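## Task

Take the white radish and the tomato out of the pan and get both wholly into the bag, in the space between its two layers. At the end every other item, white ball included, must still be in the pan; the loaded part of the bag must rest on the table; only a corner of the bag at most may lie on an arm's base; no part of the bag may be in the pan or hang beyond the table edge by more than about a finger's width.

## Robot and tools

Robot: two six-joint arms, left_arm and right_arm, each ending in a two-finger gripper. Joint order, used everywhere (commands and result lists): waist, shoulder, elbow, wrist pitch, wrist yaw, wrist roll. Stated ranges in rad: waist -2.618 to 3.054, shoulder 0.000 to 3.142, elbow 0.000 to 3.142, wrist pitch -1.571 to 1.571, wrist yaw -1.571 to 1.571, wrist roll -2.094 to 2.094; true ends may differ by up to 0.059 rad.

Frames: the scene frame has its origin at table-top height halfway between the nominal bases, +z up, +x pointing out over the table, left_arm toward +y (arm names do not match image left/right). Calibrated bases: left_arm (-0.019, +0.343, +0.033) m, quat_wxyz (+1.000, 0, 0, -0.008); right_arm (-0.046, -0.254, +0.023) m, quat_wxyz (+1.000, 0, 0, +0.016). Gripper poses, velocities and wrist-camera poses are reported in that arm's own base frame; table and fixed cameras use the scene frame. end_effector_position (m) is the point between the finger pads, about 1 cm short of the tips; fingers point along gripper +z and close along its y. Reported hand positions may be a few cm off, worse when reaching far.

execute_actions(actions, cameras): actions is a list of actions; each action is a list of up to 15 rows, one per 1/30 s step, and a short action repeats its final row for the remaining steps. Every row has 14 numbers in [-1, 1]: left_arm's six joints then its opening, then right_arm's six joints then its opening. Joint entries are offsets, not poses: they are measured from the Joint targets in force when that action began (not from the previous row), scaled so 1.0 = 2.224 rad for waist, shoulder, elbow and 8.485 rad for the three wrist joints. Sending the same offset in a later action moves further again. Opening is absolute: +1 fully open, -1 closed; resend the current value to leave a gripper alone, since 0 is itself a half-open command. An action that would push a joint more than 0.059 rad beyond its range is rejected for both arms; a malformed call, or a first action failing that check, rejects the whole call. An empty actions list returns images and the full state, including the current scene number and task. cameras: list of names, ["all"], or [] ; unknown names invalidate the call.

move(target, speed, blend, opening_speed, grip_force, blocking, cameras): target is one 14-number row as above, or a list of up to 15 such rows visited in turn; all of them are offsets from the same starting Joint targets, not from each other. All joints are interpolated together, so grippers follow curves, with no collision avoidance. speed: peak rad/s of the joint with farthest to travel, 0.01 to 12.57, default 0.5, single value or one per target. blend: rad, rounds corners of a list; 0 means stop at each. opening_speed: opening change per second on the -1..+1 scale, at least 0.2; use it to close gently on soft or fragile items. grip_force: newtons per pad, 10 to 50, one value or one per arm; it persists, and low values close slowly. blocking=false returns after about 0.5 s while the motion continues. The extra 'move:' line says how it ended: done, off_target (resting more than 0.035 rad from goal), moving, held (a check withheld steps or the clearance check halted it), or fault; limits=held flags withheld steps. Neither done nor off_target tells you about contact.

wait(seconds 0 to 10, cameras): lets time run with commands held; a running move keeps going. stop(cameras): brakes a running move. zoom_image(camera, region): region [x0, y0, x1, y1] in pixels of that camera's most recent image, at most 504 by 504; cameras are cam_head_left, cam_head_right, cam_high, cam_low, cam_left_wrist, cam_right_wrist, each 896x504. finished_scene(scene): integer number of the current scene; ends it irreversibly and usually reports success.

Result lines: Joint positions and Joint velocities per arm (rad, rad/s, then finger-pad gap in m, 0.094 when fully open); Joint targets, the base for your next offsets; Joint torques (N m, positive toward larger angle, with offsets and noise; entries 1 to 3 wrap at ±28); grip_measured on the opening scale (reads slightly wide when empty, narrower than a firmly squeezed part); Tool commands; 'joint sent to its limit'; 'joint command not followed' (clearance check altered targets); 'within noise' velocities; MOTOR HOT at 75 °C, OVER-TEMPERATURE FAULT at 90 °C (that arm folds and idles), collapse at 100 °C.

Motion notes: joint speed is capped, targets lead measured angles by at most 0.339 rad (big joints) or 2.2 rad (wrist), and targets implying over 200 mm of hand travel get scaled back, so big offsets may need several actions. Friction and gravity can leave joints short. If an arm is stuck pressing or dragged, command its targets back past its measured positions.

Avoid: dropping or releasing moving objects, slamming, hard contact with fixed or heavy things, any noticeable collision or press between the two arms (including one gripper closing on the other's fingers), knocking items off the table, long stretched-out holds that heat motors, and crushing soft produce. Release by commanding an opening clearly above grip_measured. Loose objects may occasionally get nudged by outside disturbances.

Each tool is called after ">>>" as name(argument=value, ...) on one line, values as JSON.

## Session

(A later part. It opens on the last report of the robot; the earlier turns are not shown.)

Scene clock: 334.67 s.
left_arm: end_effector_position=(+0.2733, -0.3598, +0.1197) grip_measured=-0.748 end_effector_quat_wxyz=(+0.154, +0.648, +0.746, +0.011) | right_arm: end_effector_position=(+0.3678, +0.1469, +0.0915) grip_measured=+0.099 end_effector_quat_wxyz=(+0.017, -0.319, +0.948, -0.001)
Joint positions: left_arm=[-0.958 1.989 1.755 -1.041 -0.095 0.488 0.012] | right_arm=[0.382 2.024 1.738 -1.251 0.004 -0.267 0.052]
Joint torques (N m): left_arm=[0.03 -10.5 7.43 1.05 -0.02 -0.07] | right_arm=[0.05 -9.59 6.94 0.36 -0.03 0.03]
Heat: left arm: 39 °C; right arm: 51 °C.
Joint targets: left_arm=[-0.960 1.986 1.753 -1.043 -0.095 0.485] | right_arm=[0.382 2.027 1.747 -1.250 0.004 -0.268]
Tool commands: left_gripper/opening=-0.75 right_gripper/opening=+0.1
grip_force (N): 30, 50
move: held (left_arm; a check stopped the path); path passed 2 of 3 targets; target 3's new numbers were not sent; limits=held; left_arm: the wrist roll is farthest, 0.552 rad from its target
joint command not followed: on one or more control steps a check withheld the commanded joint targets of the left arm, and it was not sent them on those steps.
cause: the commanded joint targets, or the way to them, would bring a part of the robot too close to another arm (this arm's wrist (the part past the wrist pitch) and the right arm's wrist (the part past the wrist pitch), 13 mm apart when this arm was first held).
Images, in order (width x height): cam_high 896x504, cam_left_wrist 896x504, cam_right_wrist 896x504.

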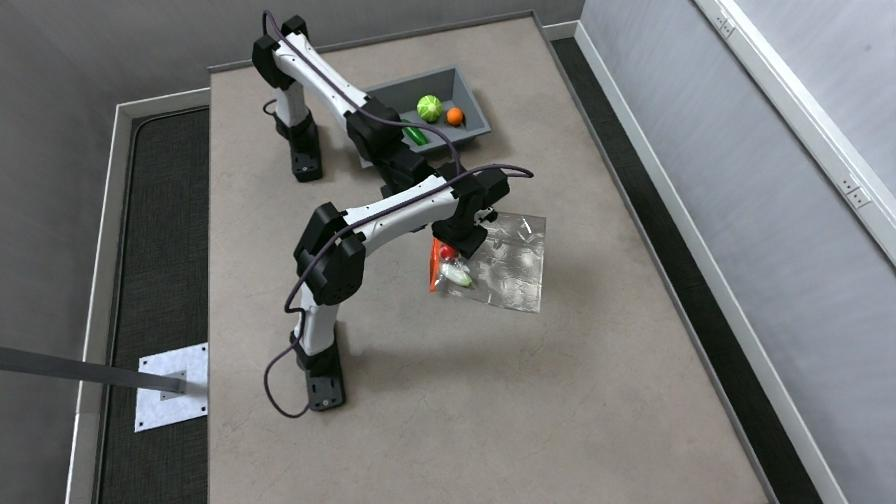

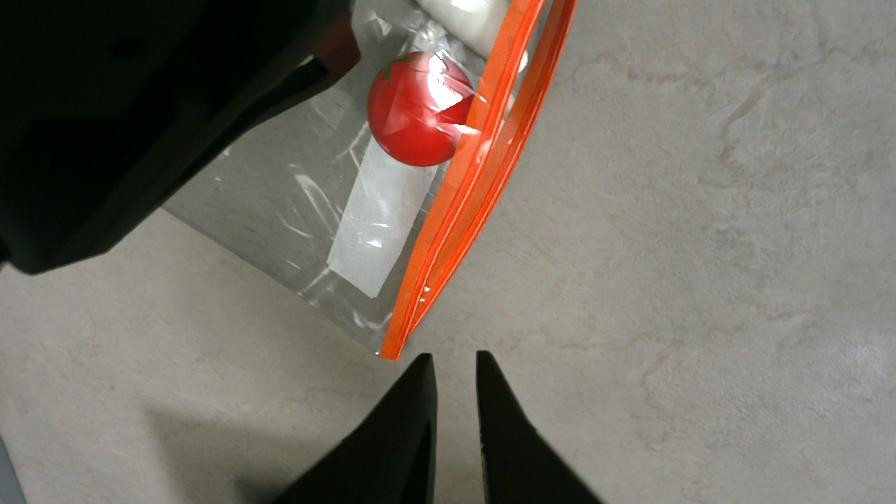

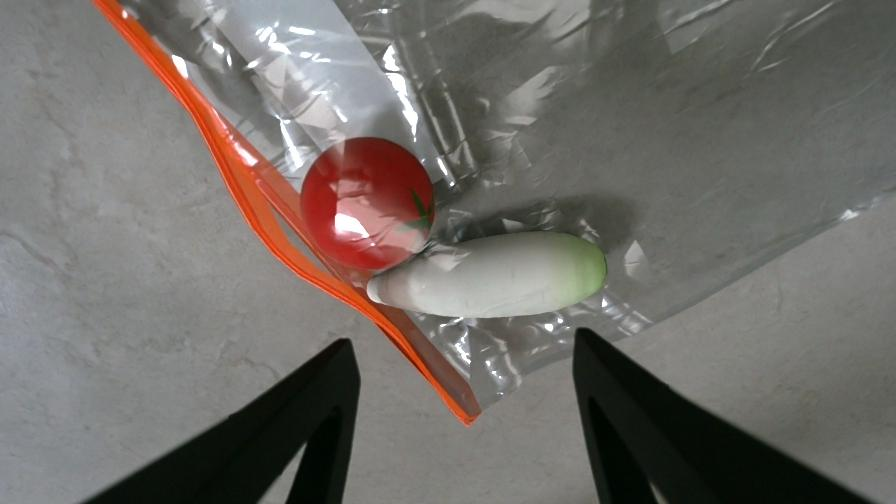

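>>> move(target=[[0,0,0,0,0,0,-0.75,-0.0346,-0.1718,-0.2581,0.0236,0,-0.0634,0.1],[0.0845,0.1412,0.138,-0.0338,0.0126,0.0646,0.1,-0.0346,-0.1718,-0.2581,0.0236,0,-0.0634,0.1]], speed=[0.6,0.5], cameras=["cam_left_wrist","cam_right_wrist","cam_high"])

Scene clock: 340.57 s.
left_arm: end_effector_position=(+0.3203, -0.3119, +0.0655) grip_measured=+0.098 end_effector_quat_wxyz=(+0.006, +0.782, +0.623, +0.003) | right_arm: end_effector_position=(+0.2802, +0.0893, +0.0622) grip_measured=+0.099 end_effector_quat_wxyz=(+0.003, -0.527, +0.850, -0.003)
Joint positions: left_arm=[-0.774 2.28 2.039 -1.317 -0.004 1.021 0.052] | right_arm=[0.311 1.681 1.177 -1.061 0.004 -0.798 0.052]
Joint torques (N m): left_arm=[0.35 -10.4 8.95 0.25 0.21 0.06] | right_arm=[-0.51 -9.91 5.48 0.39 -0.06 -0.03]
Heat: left arm: 40 °C; right arm: 52 °C.
Joint targets: left_arm=[-0.772 2.301 2.059 -1.329 0.012 1.033] | right_arm=[0.305 1.645 1.173 -1.050 0.004 -0.806]
grip_force (N): 30, 50
move: off_target (right_arm); right_arm: the shoulder is farthest, 0.036 rad from its target
Images, in order (width x height): cam_high 896x504, cam_left_wrist 896x504, cam_right_wrist 896x504.

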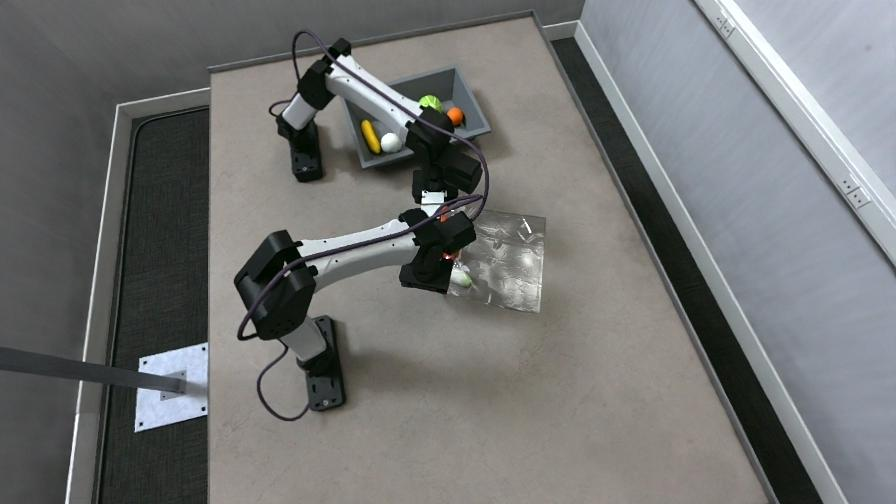

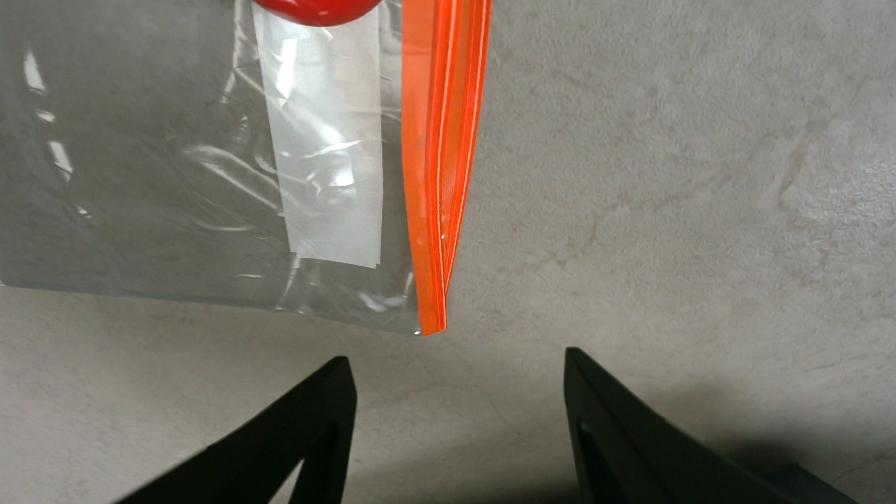

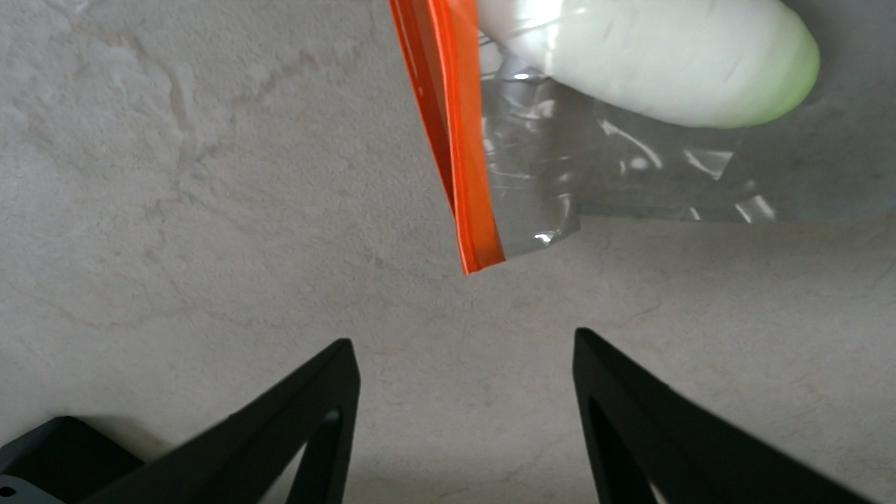

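>>> move(target=[[0.0067,0.036,-0.0706,0.0273,0,0.0018,0.1,0.0297,0.0944,-0.0333,0.0277,0,-0.0053,0.1],[0.0067,0.036,-0.0706,0.0273,0,0.0018,-1,0.0297,0.0944,-0.0333,0.0277,0,-0.0053,-1]], speed=[0.25,0.25], opening_speed=1.0, grip_force=[50,50], cameras=["cam_left_wrist","cam_right_wrist"])

Scene clock: 344.43 s.
left_arm: end_effector_position=(+0.3298, -0.3115, +0.0002) grip_measured=-0.985 end_effector_quat_wxyz=(-0.001, +0.783, +0.622, +0.002) | right_arm: end_effector_position=(+0.2894, +0.1065, -0.0031) grip_measured=-0.986 end_effector_quat_wxyz=(-0.009, -0.565, +0.825, -0.005)
Joint positions: left_arm=[-0.759 2.358 1.912 -1.126 -0.004 1.042 0.001] | right_arm=[0.361 1.847 1.099 -0.839 0.015 -0.84 0.001]
Joint torques (N m): left_arm=[0.29 -10.62 5.86 0.65 0.2 0.02] | right_arm=[1.02 -6.91 5.34 0.48 -0.15 -0.07]
Heat: left arm: 41 °C; right arm: 51 °C.
Joint targets: left_arm=[-0.757 2.381 1.902 -1.098 0.012 1.049] | right_arm=[0.371 1.855 1.099 -0.815 0.005 -0.851]
move: done
Images, in order (width x height): cam_left_wrist 896x504, cam_right_wrist 896x504.

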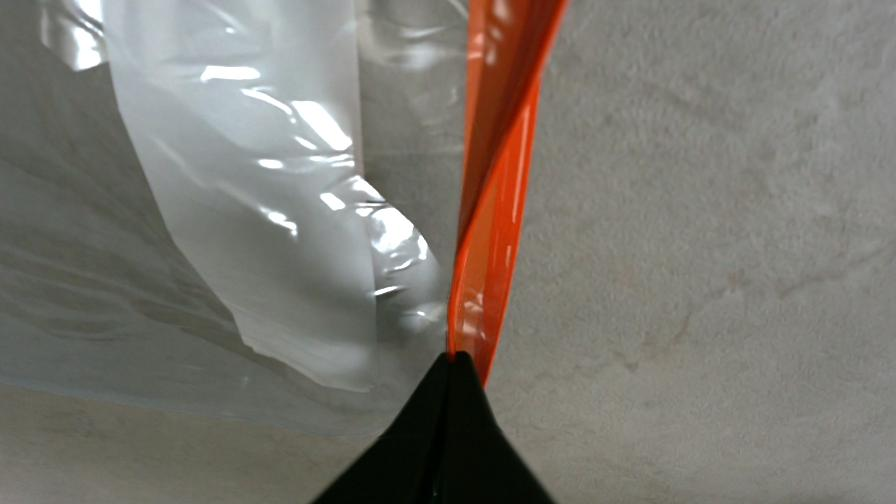

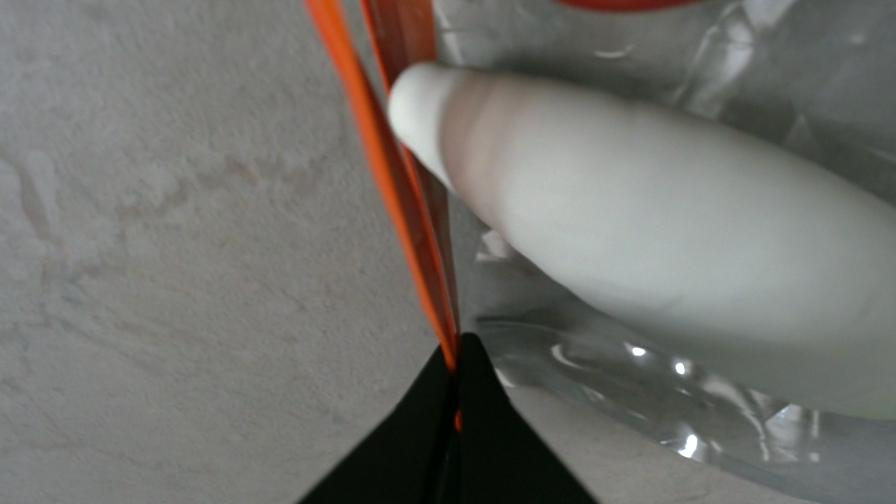

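>>> zoom_image(camera="cam_right_wrist", region=[290, 0, 560, 400])

>>> zoom_image(camera="cam_left_wrist", region=[380, 0, 620, 400])

Scaled by 1.260 from the camera's 896x504 image, which has a finer 1280x720 frame.

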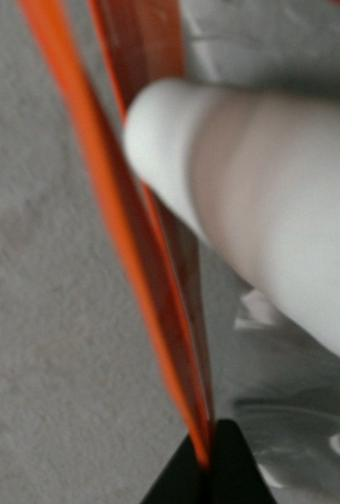

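Scaled by 1.260 from the camera's 896x504 image, which has a finer 1280x720 frame.

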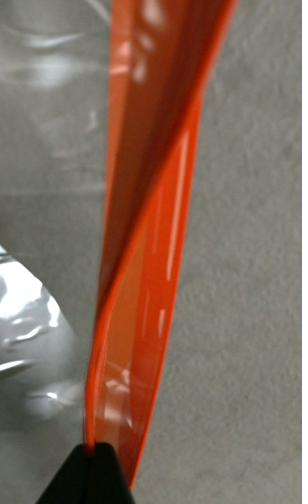

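>>> move(target=[[0,0,0,0,0,0,0.1,0,0,0,0,0,0,-1],[0,0.0045,-0.012,0.0025,0,0,0.1,0,0,0,0,0,0,-1],[0,0.0045,-0.012,0.0025,0,0,-1,0,0,0,0,0,0,-1]], speed=0.2, opening_speed=1.0, cameras=["cam_left_wrist","cam_right_wrist"])

Scene clock: 348.97 s.
left_arm: end_effector_position=(+0.3309, -0.3107, -0.0050) grip_measured=-0.985 end_effector_quat_wxyz=(+0.002, +0.783, +0.623, +0.002) | right_arm: end_effector_position=(+0.2900, +0.1050, -0.0031) grip_measured=-0.986 end_effector_quat_wxyz=(-0.011, -0.566, +0.824, -0.010)
Joint positions: left_arm=[-0.756 2.358 1.891 -1.099 -0.004 1.042 0.001] | right_arm=[0.361 1.847 1.099 -0.839 0.024 -0.843 0.001]
Joint torques (N m): left_arm=[0.05 -9.81 5.31 0.6 0.2 0.02] | right_arm=[1.03 -6.93 5.34 0.48 -0.24 -0.04]
Heat: left arm: 41 °C; right arm: 49 °C.
Joint targets: left_arm=[-0.757 2.391 1.876 -1.077 0.012 1.049] | right_arm=[0.371 1.855 1.099 -0.815 0.005 -0.851]
move: done
Images, in order (width x height): cam_left_wrist 896x504, cam_right_wrist 896x504.

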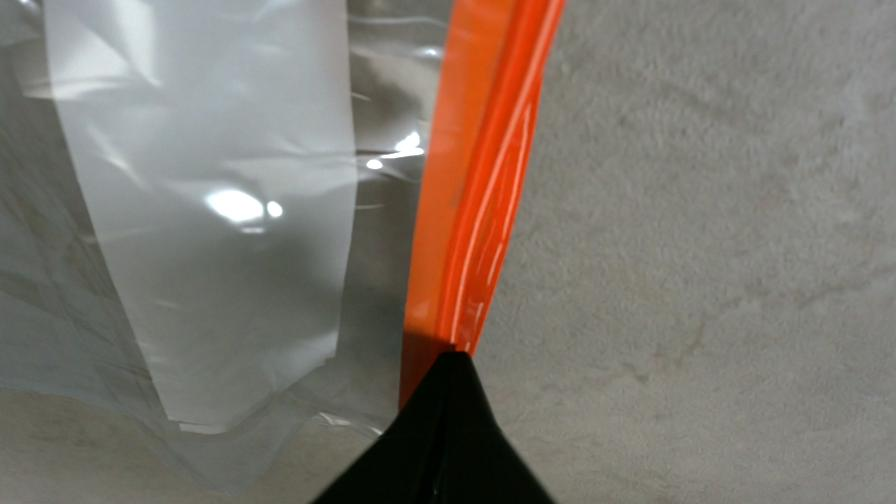

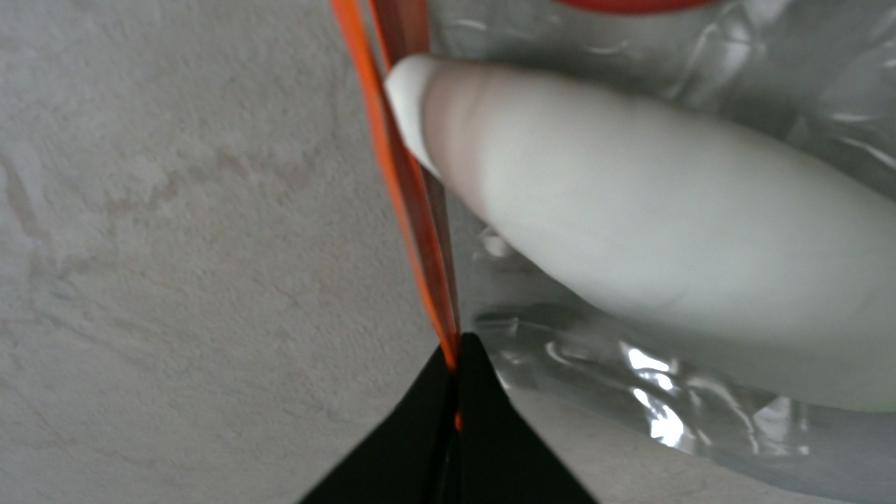

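>>> move(target=[[0,0,0,0,0,0,0.0,0,0,0,0,0,0,-1],[0,0.0045,-0.014,0.003,0,0,0.0,0,0,0,0,0,0,-1],[0,0.0045,-0.014,0.003,0,0,-1,0,0,0,0,0,0,-1]], speed=0.2, opening_speed=1.0, cameras=["cam_left_wrist","cam_right_wrist"])

Scene clock: 352.50 s.
left_arm: end_effector_position=(+0.3322, -0.3105, -0.0159) grip_measured=-0.985 end_effector_quat_wxyz=(+0.005, +0.783, +0.622, +0.006) | right_arm: end_effector_position=(+0.2886, +0.1054, -0.0044) grip_measured=-0.986 end_effector_quat_wxyz=(-0.011, -0.568, +0.823, -0.009)
Joint positions: left_arm=[-0.756 2.366 1.861 -1.054 -0.01 1.042 0.001] | right_arm=[0.363 1.847 1.092 -0.834 0.022 -0.845 0.001]
Joint torques (N m): left_arm=[0.08 -9.7 5.09 0.39 0.25 0.02] | right_arm=[0.83 -6.9 5.96 0.43 -0.22 -0.02]
Heat: left arm: 41 °C; right arm: 49 °C.
Joint targets: left_arm=[-0.757 2.401 1.844 -1.051 0.012 1.049] | right_arm=[0.371 1.855 1.099 -0.815 0.005 -0.851]
move: done
Images, in order (width x height): cam_left_wrist 896x504, cam_right_wrist 896x504.

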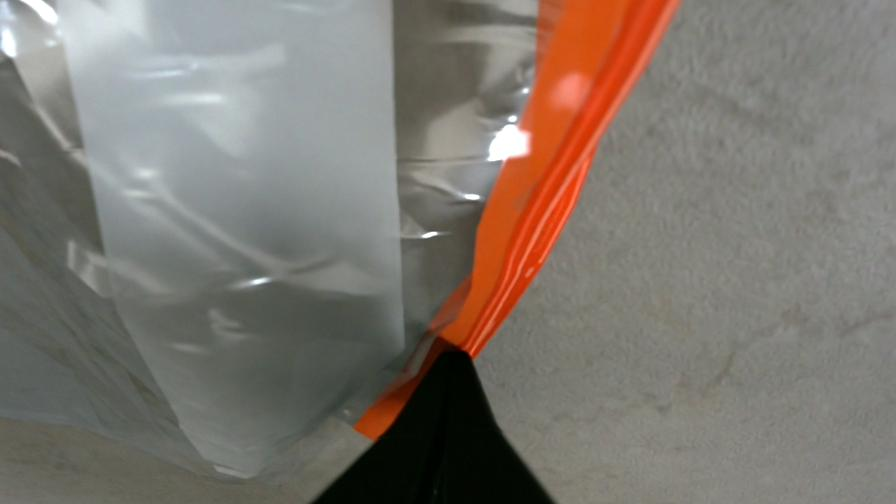

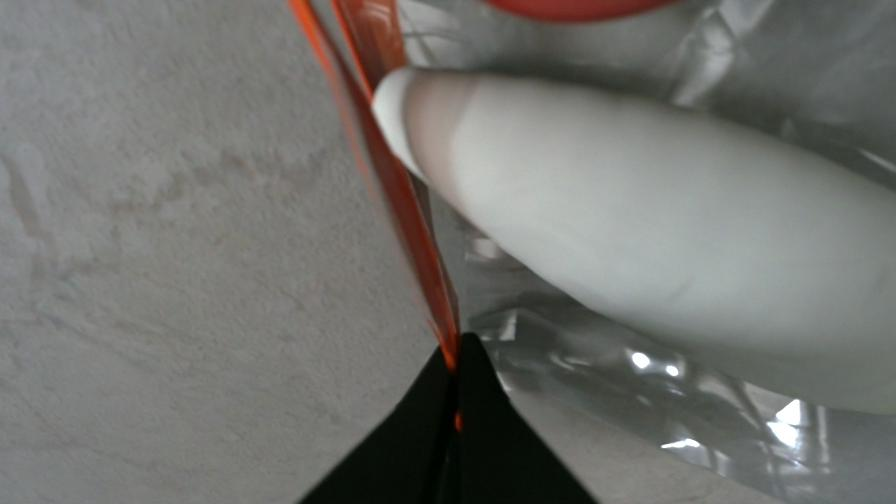

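>>> move(target=[0,-0.0342,0.0791,-0.0236,0,0,-1,0,-0.0549,0.0319,-0.0159,0,0,-1], speed=0.15, cameras=["cam_left_wrist","cam_right_wrist"])

Scene clock: 354.70 s.
left_arm: end_effector_position=(+0.3286, -0.3081, +0.0200) grip_measured=-0.985 end_effector_quat_wxyz=(-0.016, +0.783, +0.622, +0.001) | right_arm: end_effector_position=(+0.2881, +0.1065, +0.0297) grip_measured=-0.986 end_effector_quat_wxyz=(+0.000, -0.568, +0.823, -0.008)
Joint positions: left_arm=[-0.756 2.363 2 -1.239 -0.006 1.042 0.001] | right_arm=[0.363 1.77 1.146 -0.942 0.016 -0.846 0.001]
Joint torques (N m): left_arm=[0.08 -15.46 8.85 0.14 0.2 0.02] | right_arm=[0.84 -10.62 7.95 0.23 -0.16 0]
Heat: left arm: 41 °C; right arm: 49 °C.
Joint targets: left_arm=[-0.757 2.325 2.021 -1.251 0.012 1.049] | right_arm=[0.371 1.733 1.170 -0.949 0.005 -0.851]
move: off_target (left_arm, right_arm); left_arm: the shoulder is farthest, 0.038 rad from its target; right_arm: the shoulder is farthest, 0.037 rad from its target
Images, in order (width x height): cam_left_wrist 896x504, cam_right_wrist 896x504.

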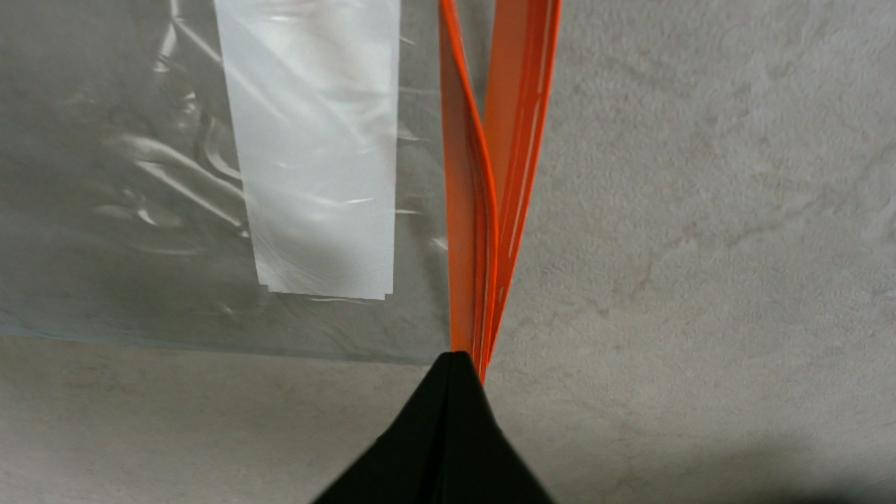

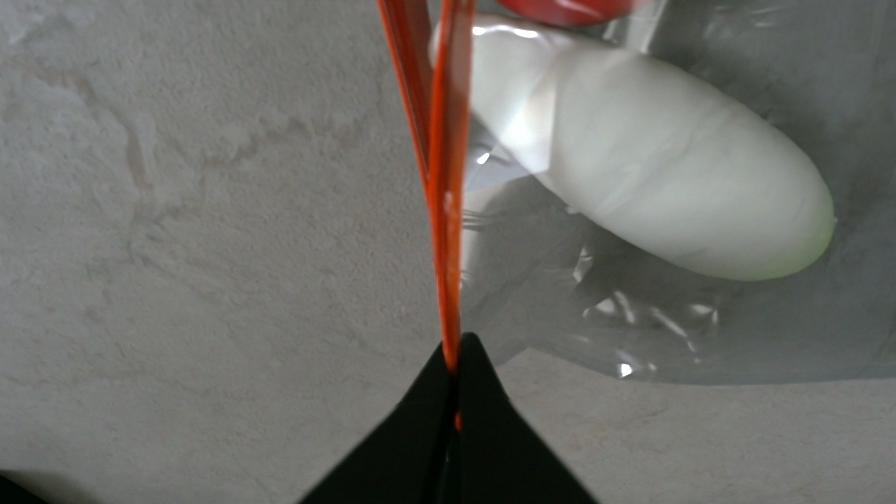

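>>> move(target=[0,-0.009,0.0895,-0.0229,0,0,-1,0,-0.0238,0.0652,-0.0233,0,0,-1], speed=0.15, cameras=["cam_left_wrist","cam_right_wrist","cam_low"])

Scene clock: 356.83 s.
left_arm: end_effector_position=(+0.3275, -0.3072, +0.0739) grip_measured=-0.985 end_effector_quat_wxyz=(-0.016, +0.783, +0.622, +0.000) | right_arm: end_effector_position=(+0.2872, +0.1062, +0.0827) grip_measured=-0.986 end_effector_quat_wxyz=(+0.001, -0.568, +0.823, -0.008)
Joint positions: left_arm=[-0.756 2.351 2.193 -1.445 -0.005 1.042 0.001] | right_arm=[0.363 1.709 1.292 -1.148 0.016 -0.846 0.001]
Joint torques (N m): left_arm=[0.12 -16.06 9.43 0.24 0.22 0.02] | right_arm=[0.81 -9.63 8.17 0.28 -0.15 0]
Heat: left arm: 43 °C; right arm: 49 °C.
Joint targets: left_arm=[-0.757 2.304 2.220 -1.445 0.012 1.049] | right_arm=[0.371 1.680 1.315 -1.147 0.005 -0.851]
move: off_target (left_arm); left_arm: the shoulder is farthest, 0.046 rad from its target
Images, in order (width x height): cam_low 896x504, cam_left_wrist 896x504, cam_right_wrist 896x504.

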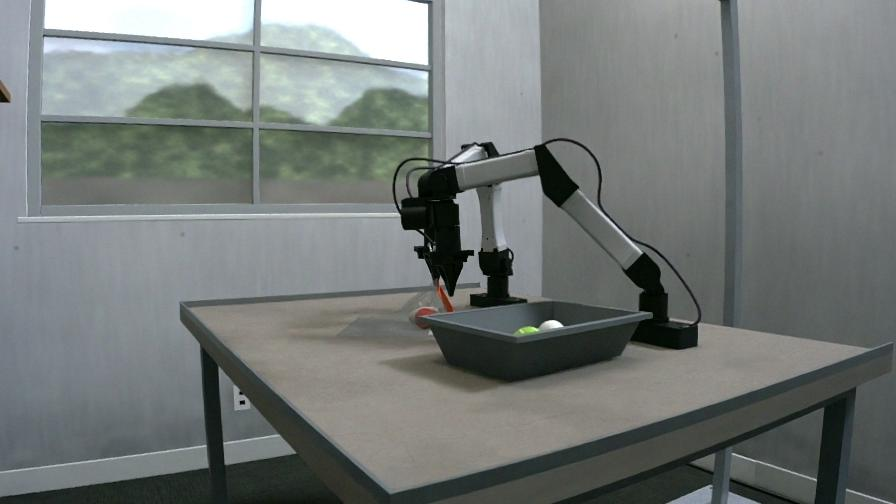

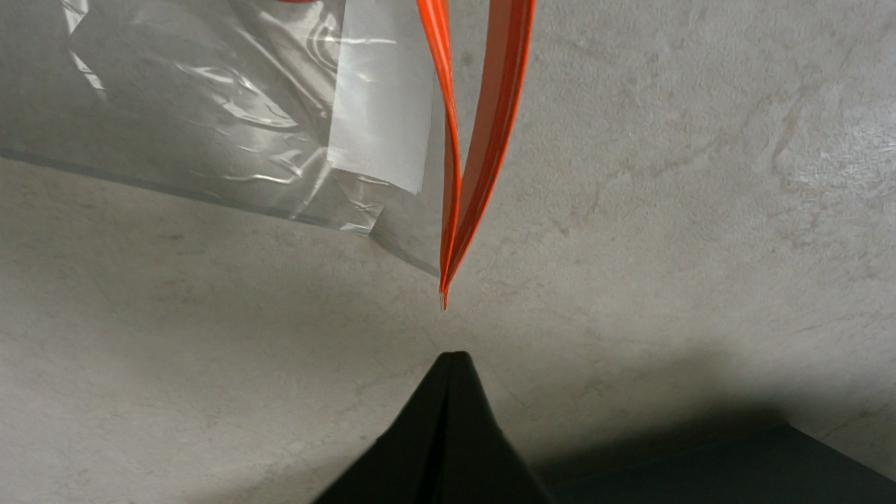

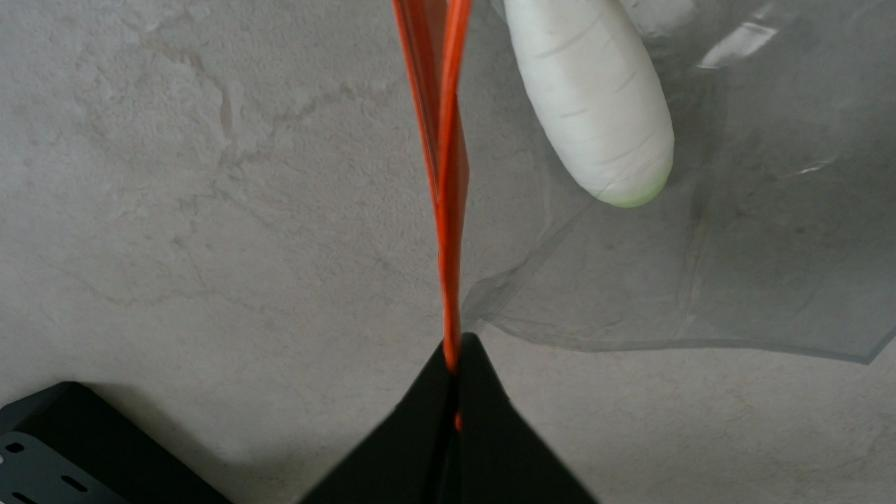

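>>> zoom_image(camera="cam_low", region=[380, 230, 520, 350])

Scaled by 3.600 from the camera's 896x504 image, which has a finer 1280x720 frame.

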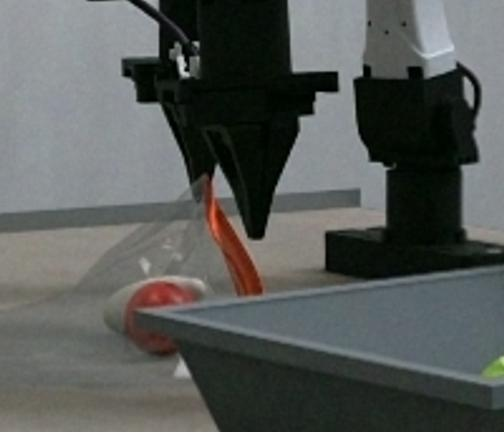

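>>> move(target=[0,0,0,0,0,0,-1,0,-0.0103,0.0773,-0.0231,0,0,-1], speed=0.2, cameras=["cam_left_wrist","cam_right_wrist","cam_low"])

>>> zoom_image(camera="cam_low", region=[380, 230, 520, 350])

Scene clock: 359.03 s.
left_arm: end_effector_position=(+0.3288, -0.3087, +0.0796) grip_measured=-0.985 end_effector_quat_wxyz=(-0.008, +0.783, +0.622, +0.001) | right_arm: end_effector_position=(+0.2860, +0.1057, +0.1293) grip_measured=-0.986 end_effector_quat_wxyz=(-0.001, -0.568, +0.823, -0.008)
Joint positions: left_arm=[-0.756 2.342 2.2 -1.445 -0.004 1.042 0.001] | right_arm=[0.363 1.694 1.461 -1.337 0.016 -0.846 0.001]
Joint torques (N m): left_arm=[0.08 -15.21 8.77 0.3 0.2 0.02] | right_arm=[0.83 -10.22 8.53 0.18 -0.16 0]
Heat: left arm: 44 °C; right arm: 49 °C.
Joint targets: left_arm=[-0.757 2.305 2.220 -1.446 0.012 1.049] | right_arm=[0.371 1.657 1.487 -1.343 0.005 -0.851]
move: off_target (left_arm, right_arm); left_arm: the shoulder is farthest, 0.038 rad from its target; right_arm: the shoulder is farthest, 0.037 rad from its target
Images, in order (width x height): cam_low 896x504, cam_left_wrist 896x504, cam_right_wrist 896x504.

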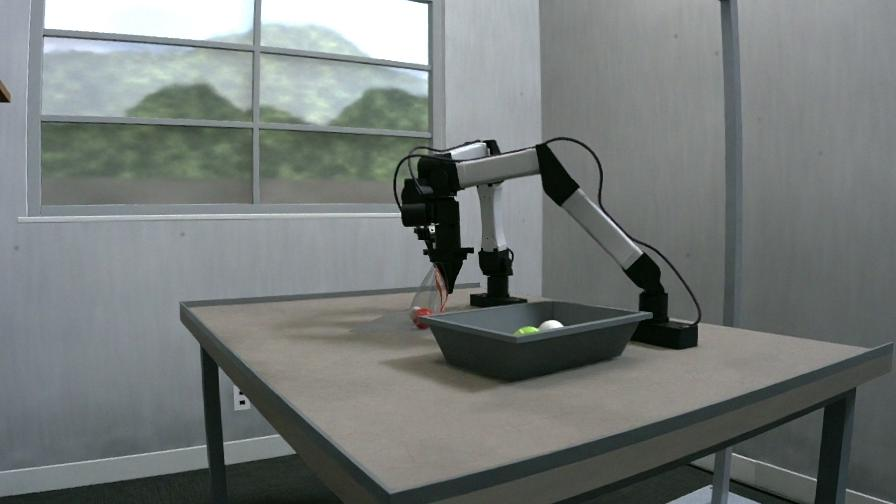

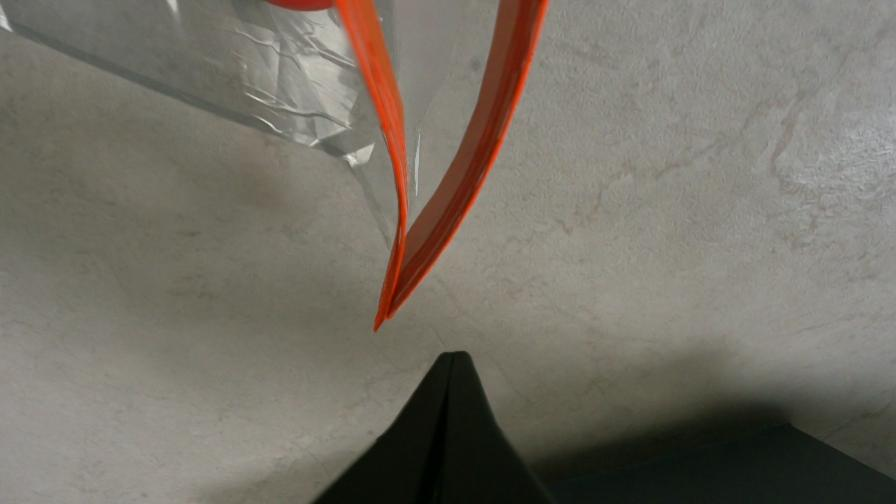

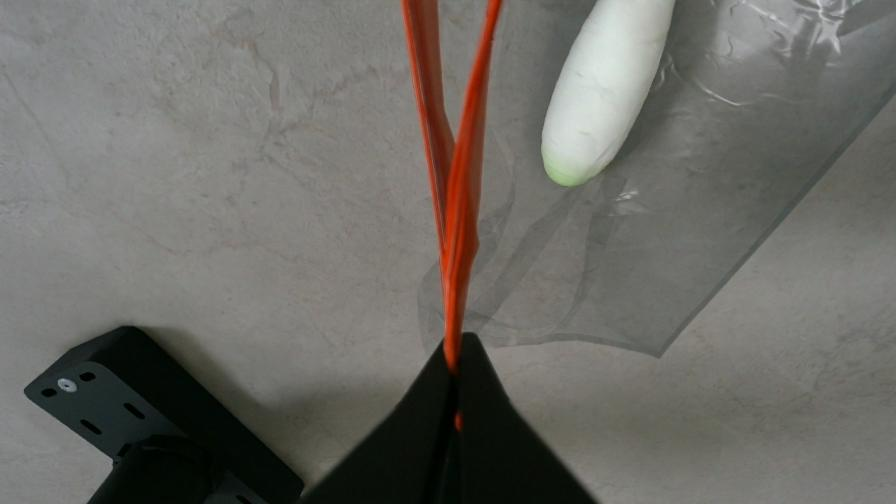

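Scaled by 3.600 from the camera's 896x504 image, which has a finer 1280x720 frame.

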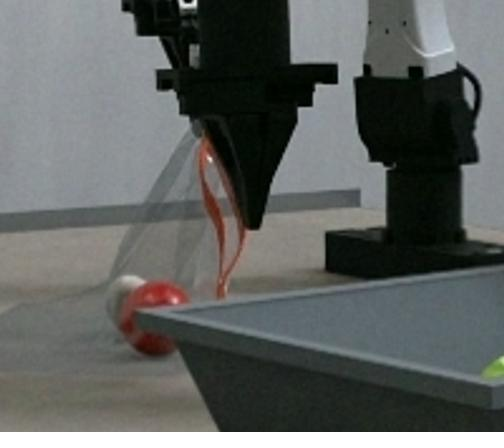

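>>> move(target=[[0,0,0,0,0,0,-1,0.0499,-0.0477,-0.1695,0.0304,0,0.0148,-1],[0,0,0,0,0,0,-1,0.1205,-0.0504,-0.3062,0.0652,0,0.0334,-1]], speed=[0.25,0.25], blend=[0.03,0], cameras=["cam_left_wrist","cam_right_wrist","cam_high"])

>>> zoom_image(camera="cam_high", region=[320, 130, 600, 350])

Scene clock: 363.40 s.
left_arm: end_effector_position=(+0.3288, -0.3087, +0.0796) grip_measured=-0.985 end_effector_quat_wxyz=(-0.008, +0.783, +0.622, +0.001) | right_arm: end_effector_position=(+0.1945, +0.1398, +0.0022) grip_measured=-0.986 end_effector_quat_wxyz=(+0.000, -0.568, +0.823, -0.007)
Joint positions: left_arm=[-0.756 2.342 2.2 -1.445 -0.004 1.042 0.001] | right_arm=[0.634 1.578 0.809 -0.802 0.014 -0.575 0.001]
Joint torques (N m): left_arm=[0.05 -15.23 8.8 0.3 0.21 0.03] | right_arm=[0.55 -8.24 5.04 0.4 -0.14 0.09]
Heat: left arm: 47 °C; right arm: 49 °C.
Joint targets: left_arm=[-0.757 2.305 2.220 -1.446 0.012 1.049] | right_arm=[0.639 1.545 0.806 -0.790 0.005 -0.567]
move: off_target (left_arm); left_arm: the shoulder is farthest, 0.037 rad from its target
Images, in order (width x height): cam_high 896x504, cam_left_wrist 896x504, cam_right_wrist 896x504.

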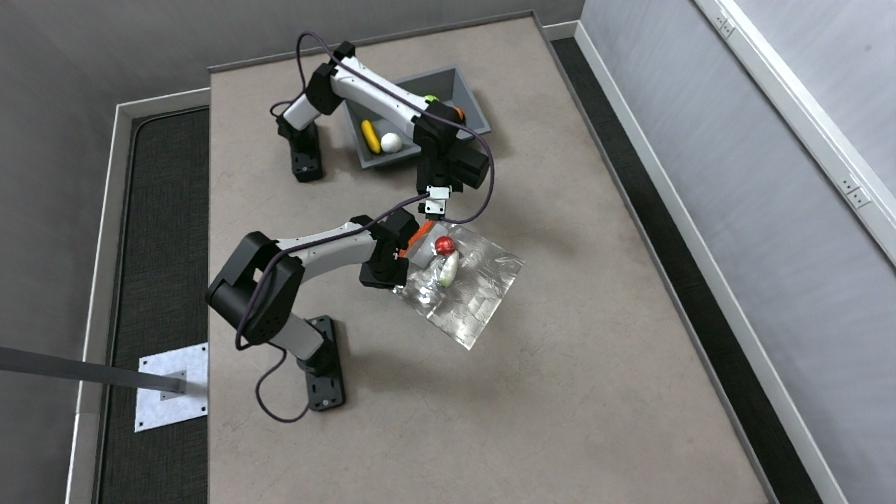

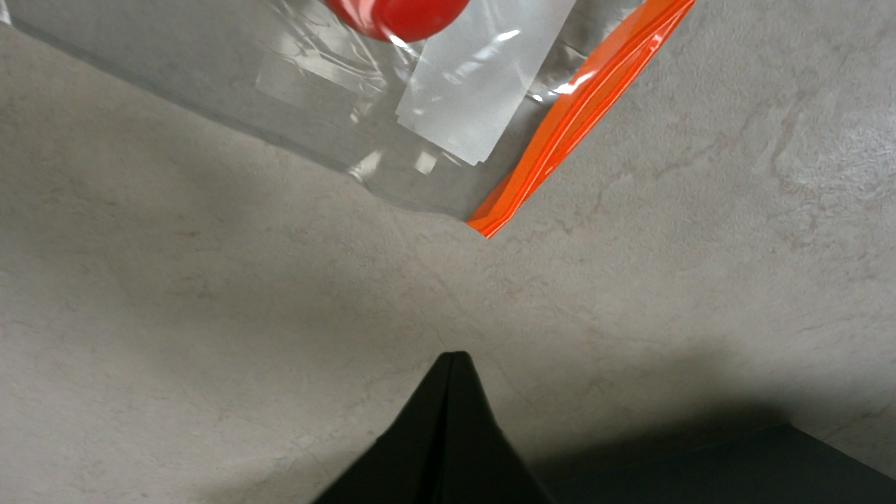

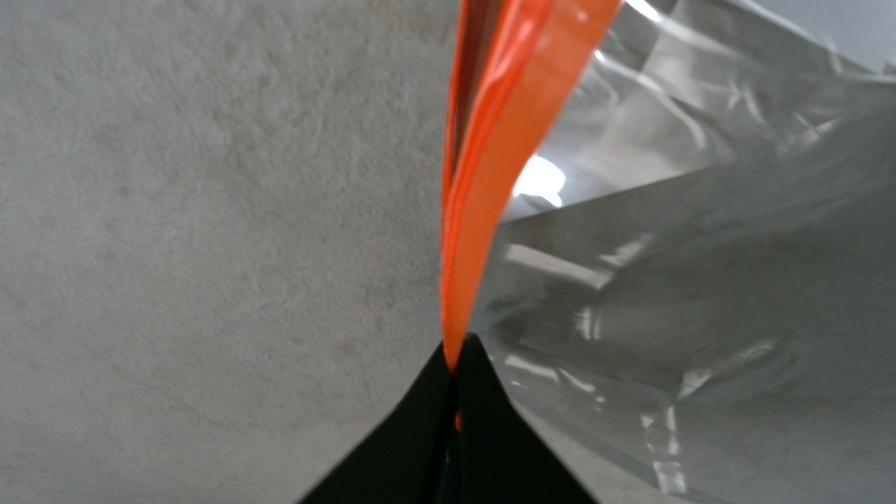

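Scaled by 1.800 from the camera's 896x504 image, which has a finer 1280x720 frame.

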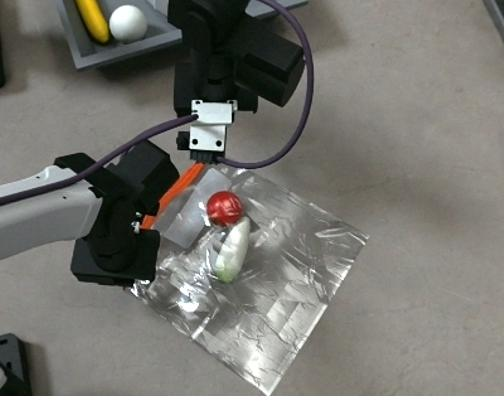

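>>> move(target=[[0,0,0,0,0,0,-1,0,0,0,0,0,0,0.2],[0,-0.137,-0.045,-0.0065,0,0,-1,0,-0.0562,0.1772,-0.0601,0,0,0.2]], speed=0.4, opening_speed=1.5, cameras=["all"])

>>> zoom_image(camera="cam_high", region=[320, 130, 600, 350])

Scene clock: 366.97 s.
left_arm: end_effector_position=(+0.3063, -0.2875, +0.1941) grip_measured=-0.985 end_effector_quat_wxyz=(+0.095, +0.779, +0.620, +0.016) | right_arm: end_effector_position=(+0.1957, +0.1407, +0.1206) grip_measured=+0.199 end_effector_quat_wxyz=(+0.005, -0.568, +0.823, -0.007)
Joint positions: left_arm=[-0.756 2.024 2.134 -1.488 -0.004 1.042 0.001] | right_arm=[0.634 1.443 1.176 -1.294 0.014 -0.574 0.056]
Joint torques (N m): left_arm=[0.1 -11.89 5.48 0.66 0.21 0.01] | right_arm=[0.57 -6.91 8.31 0.26 -0.14 0.12]
Heat: left arm: 48 °C; right arm: 48 °C.
Joint targets: left_arm=[-0.757 2.000 2.120 -1.501 0.012 1.049] | right_arm=[0.639 1.420 1.200 -1.300 0.005 -0.567]
move: done

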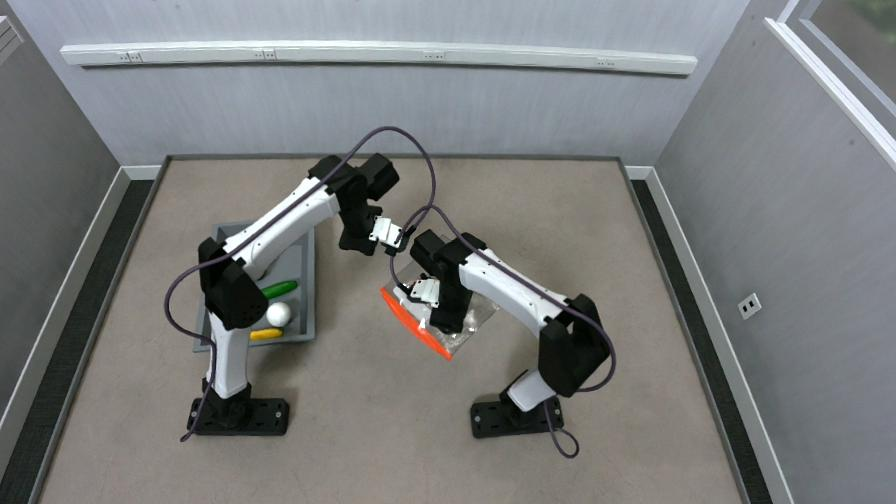

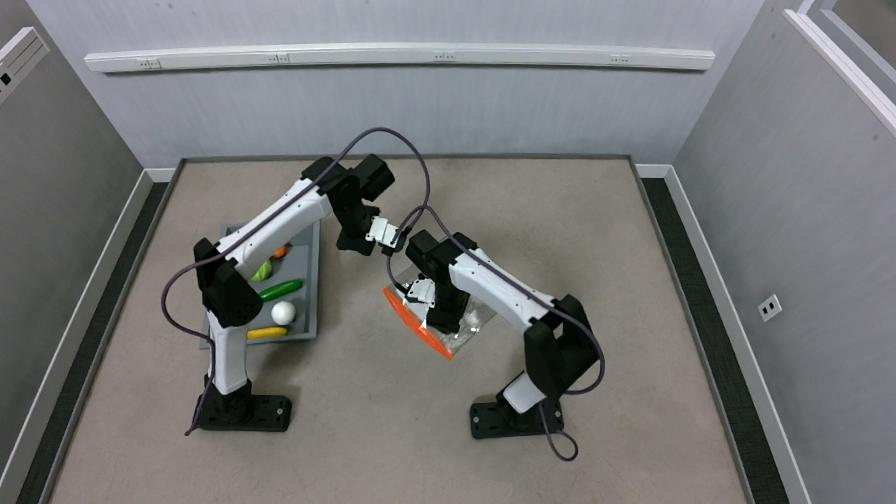

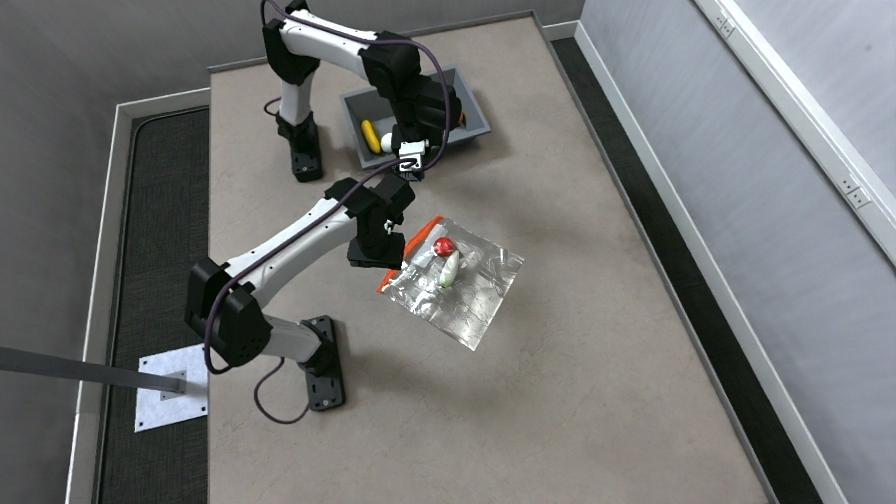

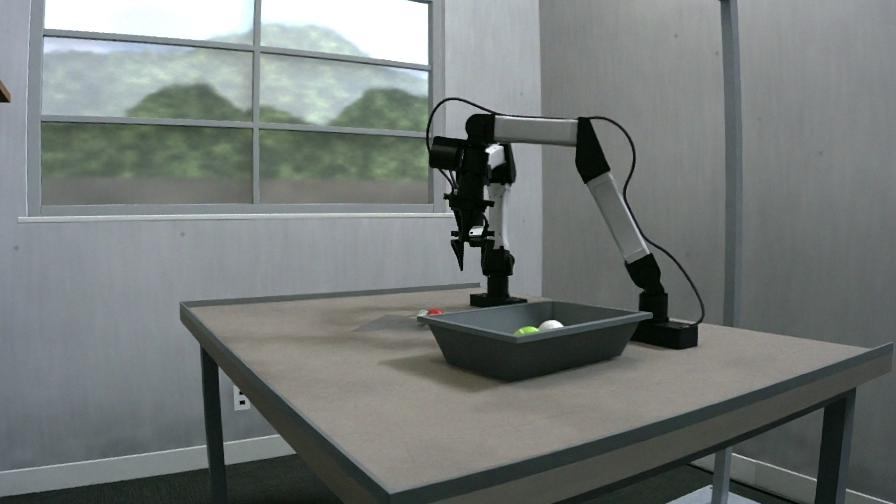

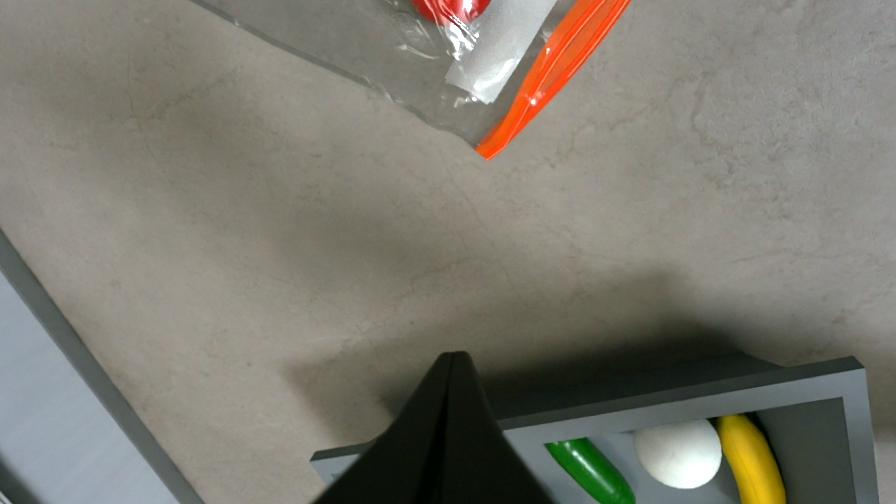

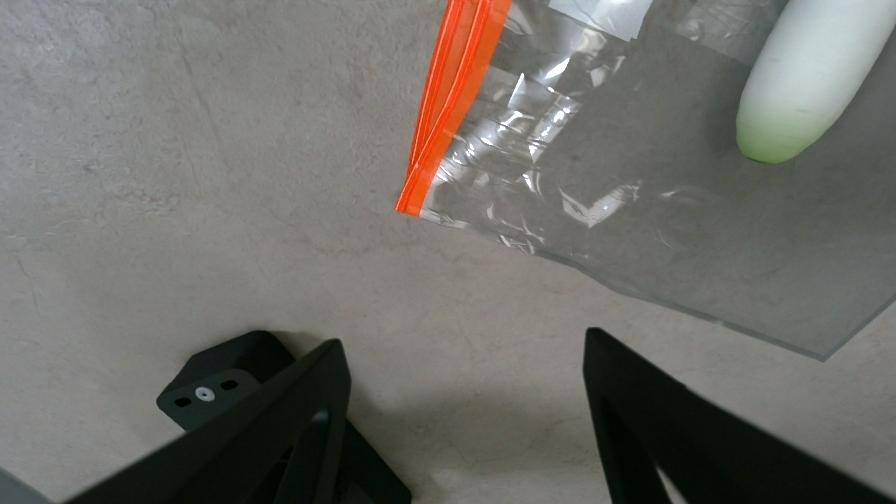

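Scaled by 1.800 from the camera's 896x504 image, which has a finer 1280x720 frame.

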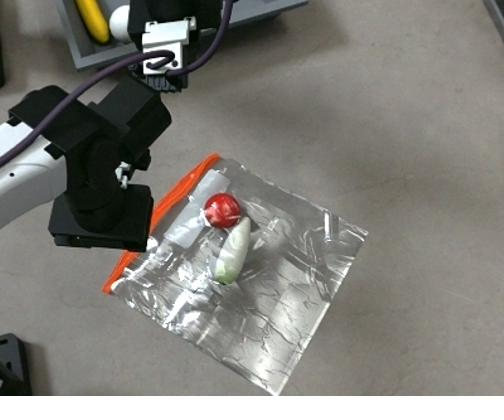

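>>> finished_scene(scene=1)

The scene is finished: the task was done.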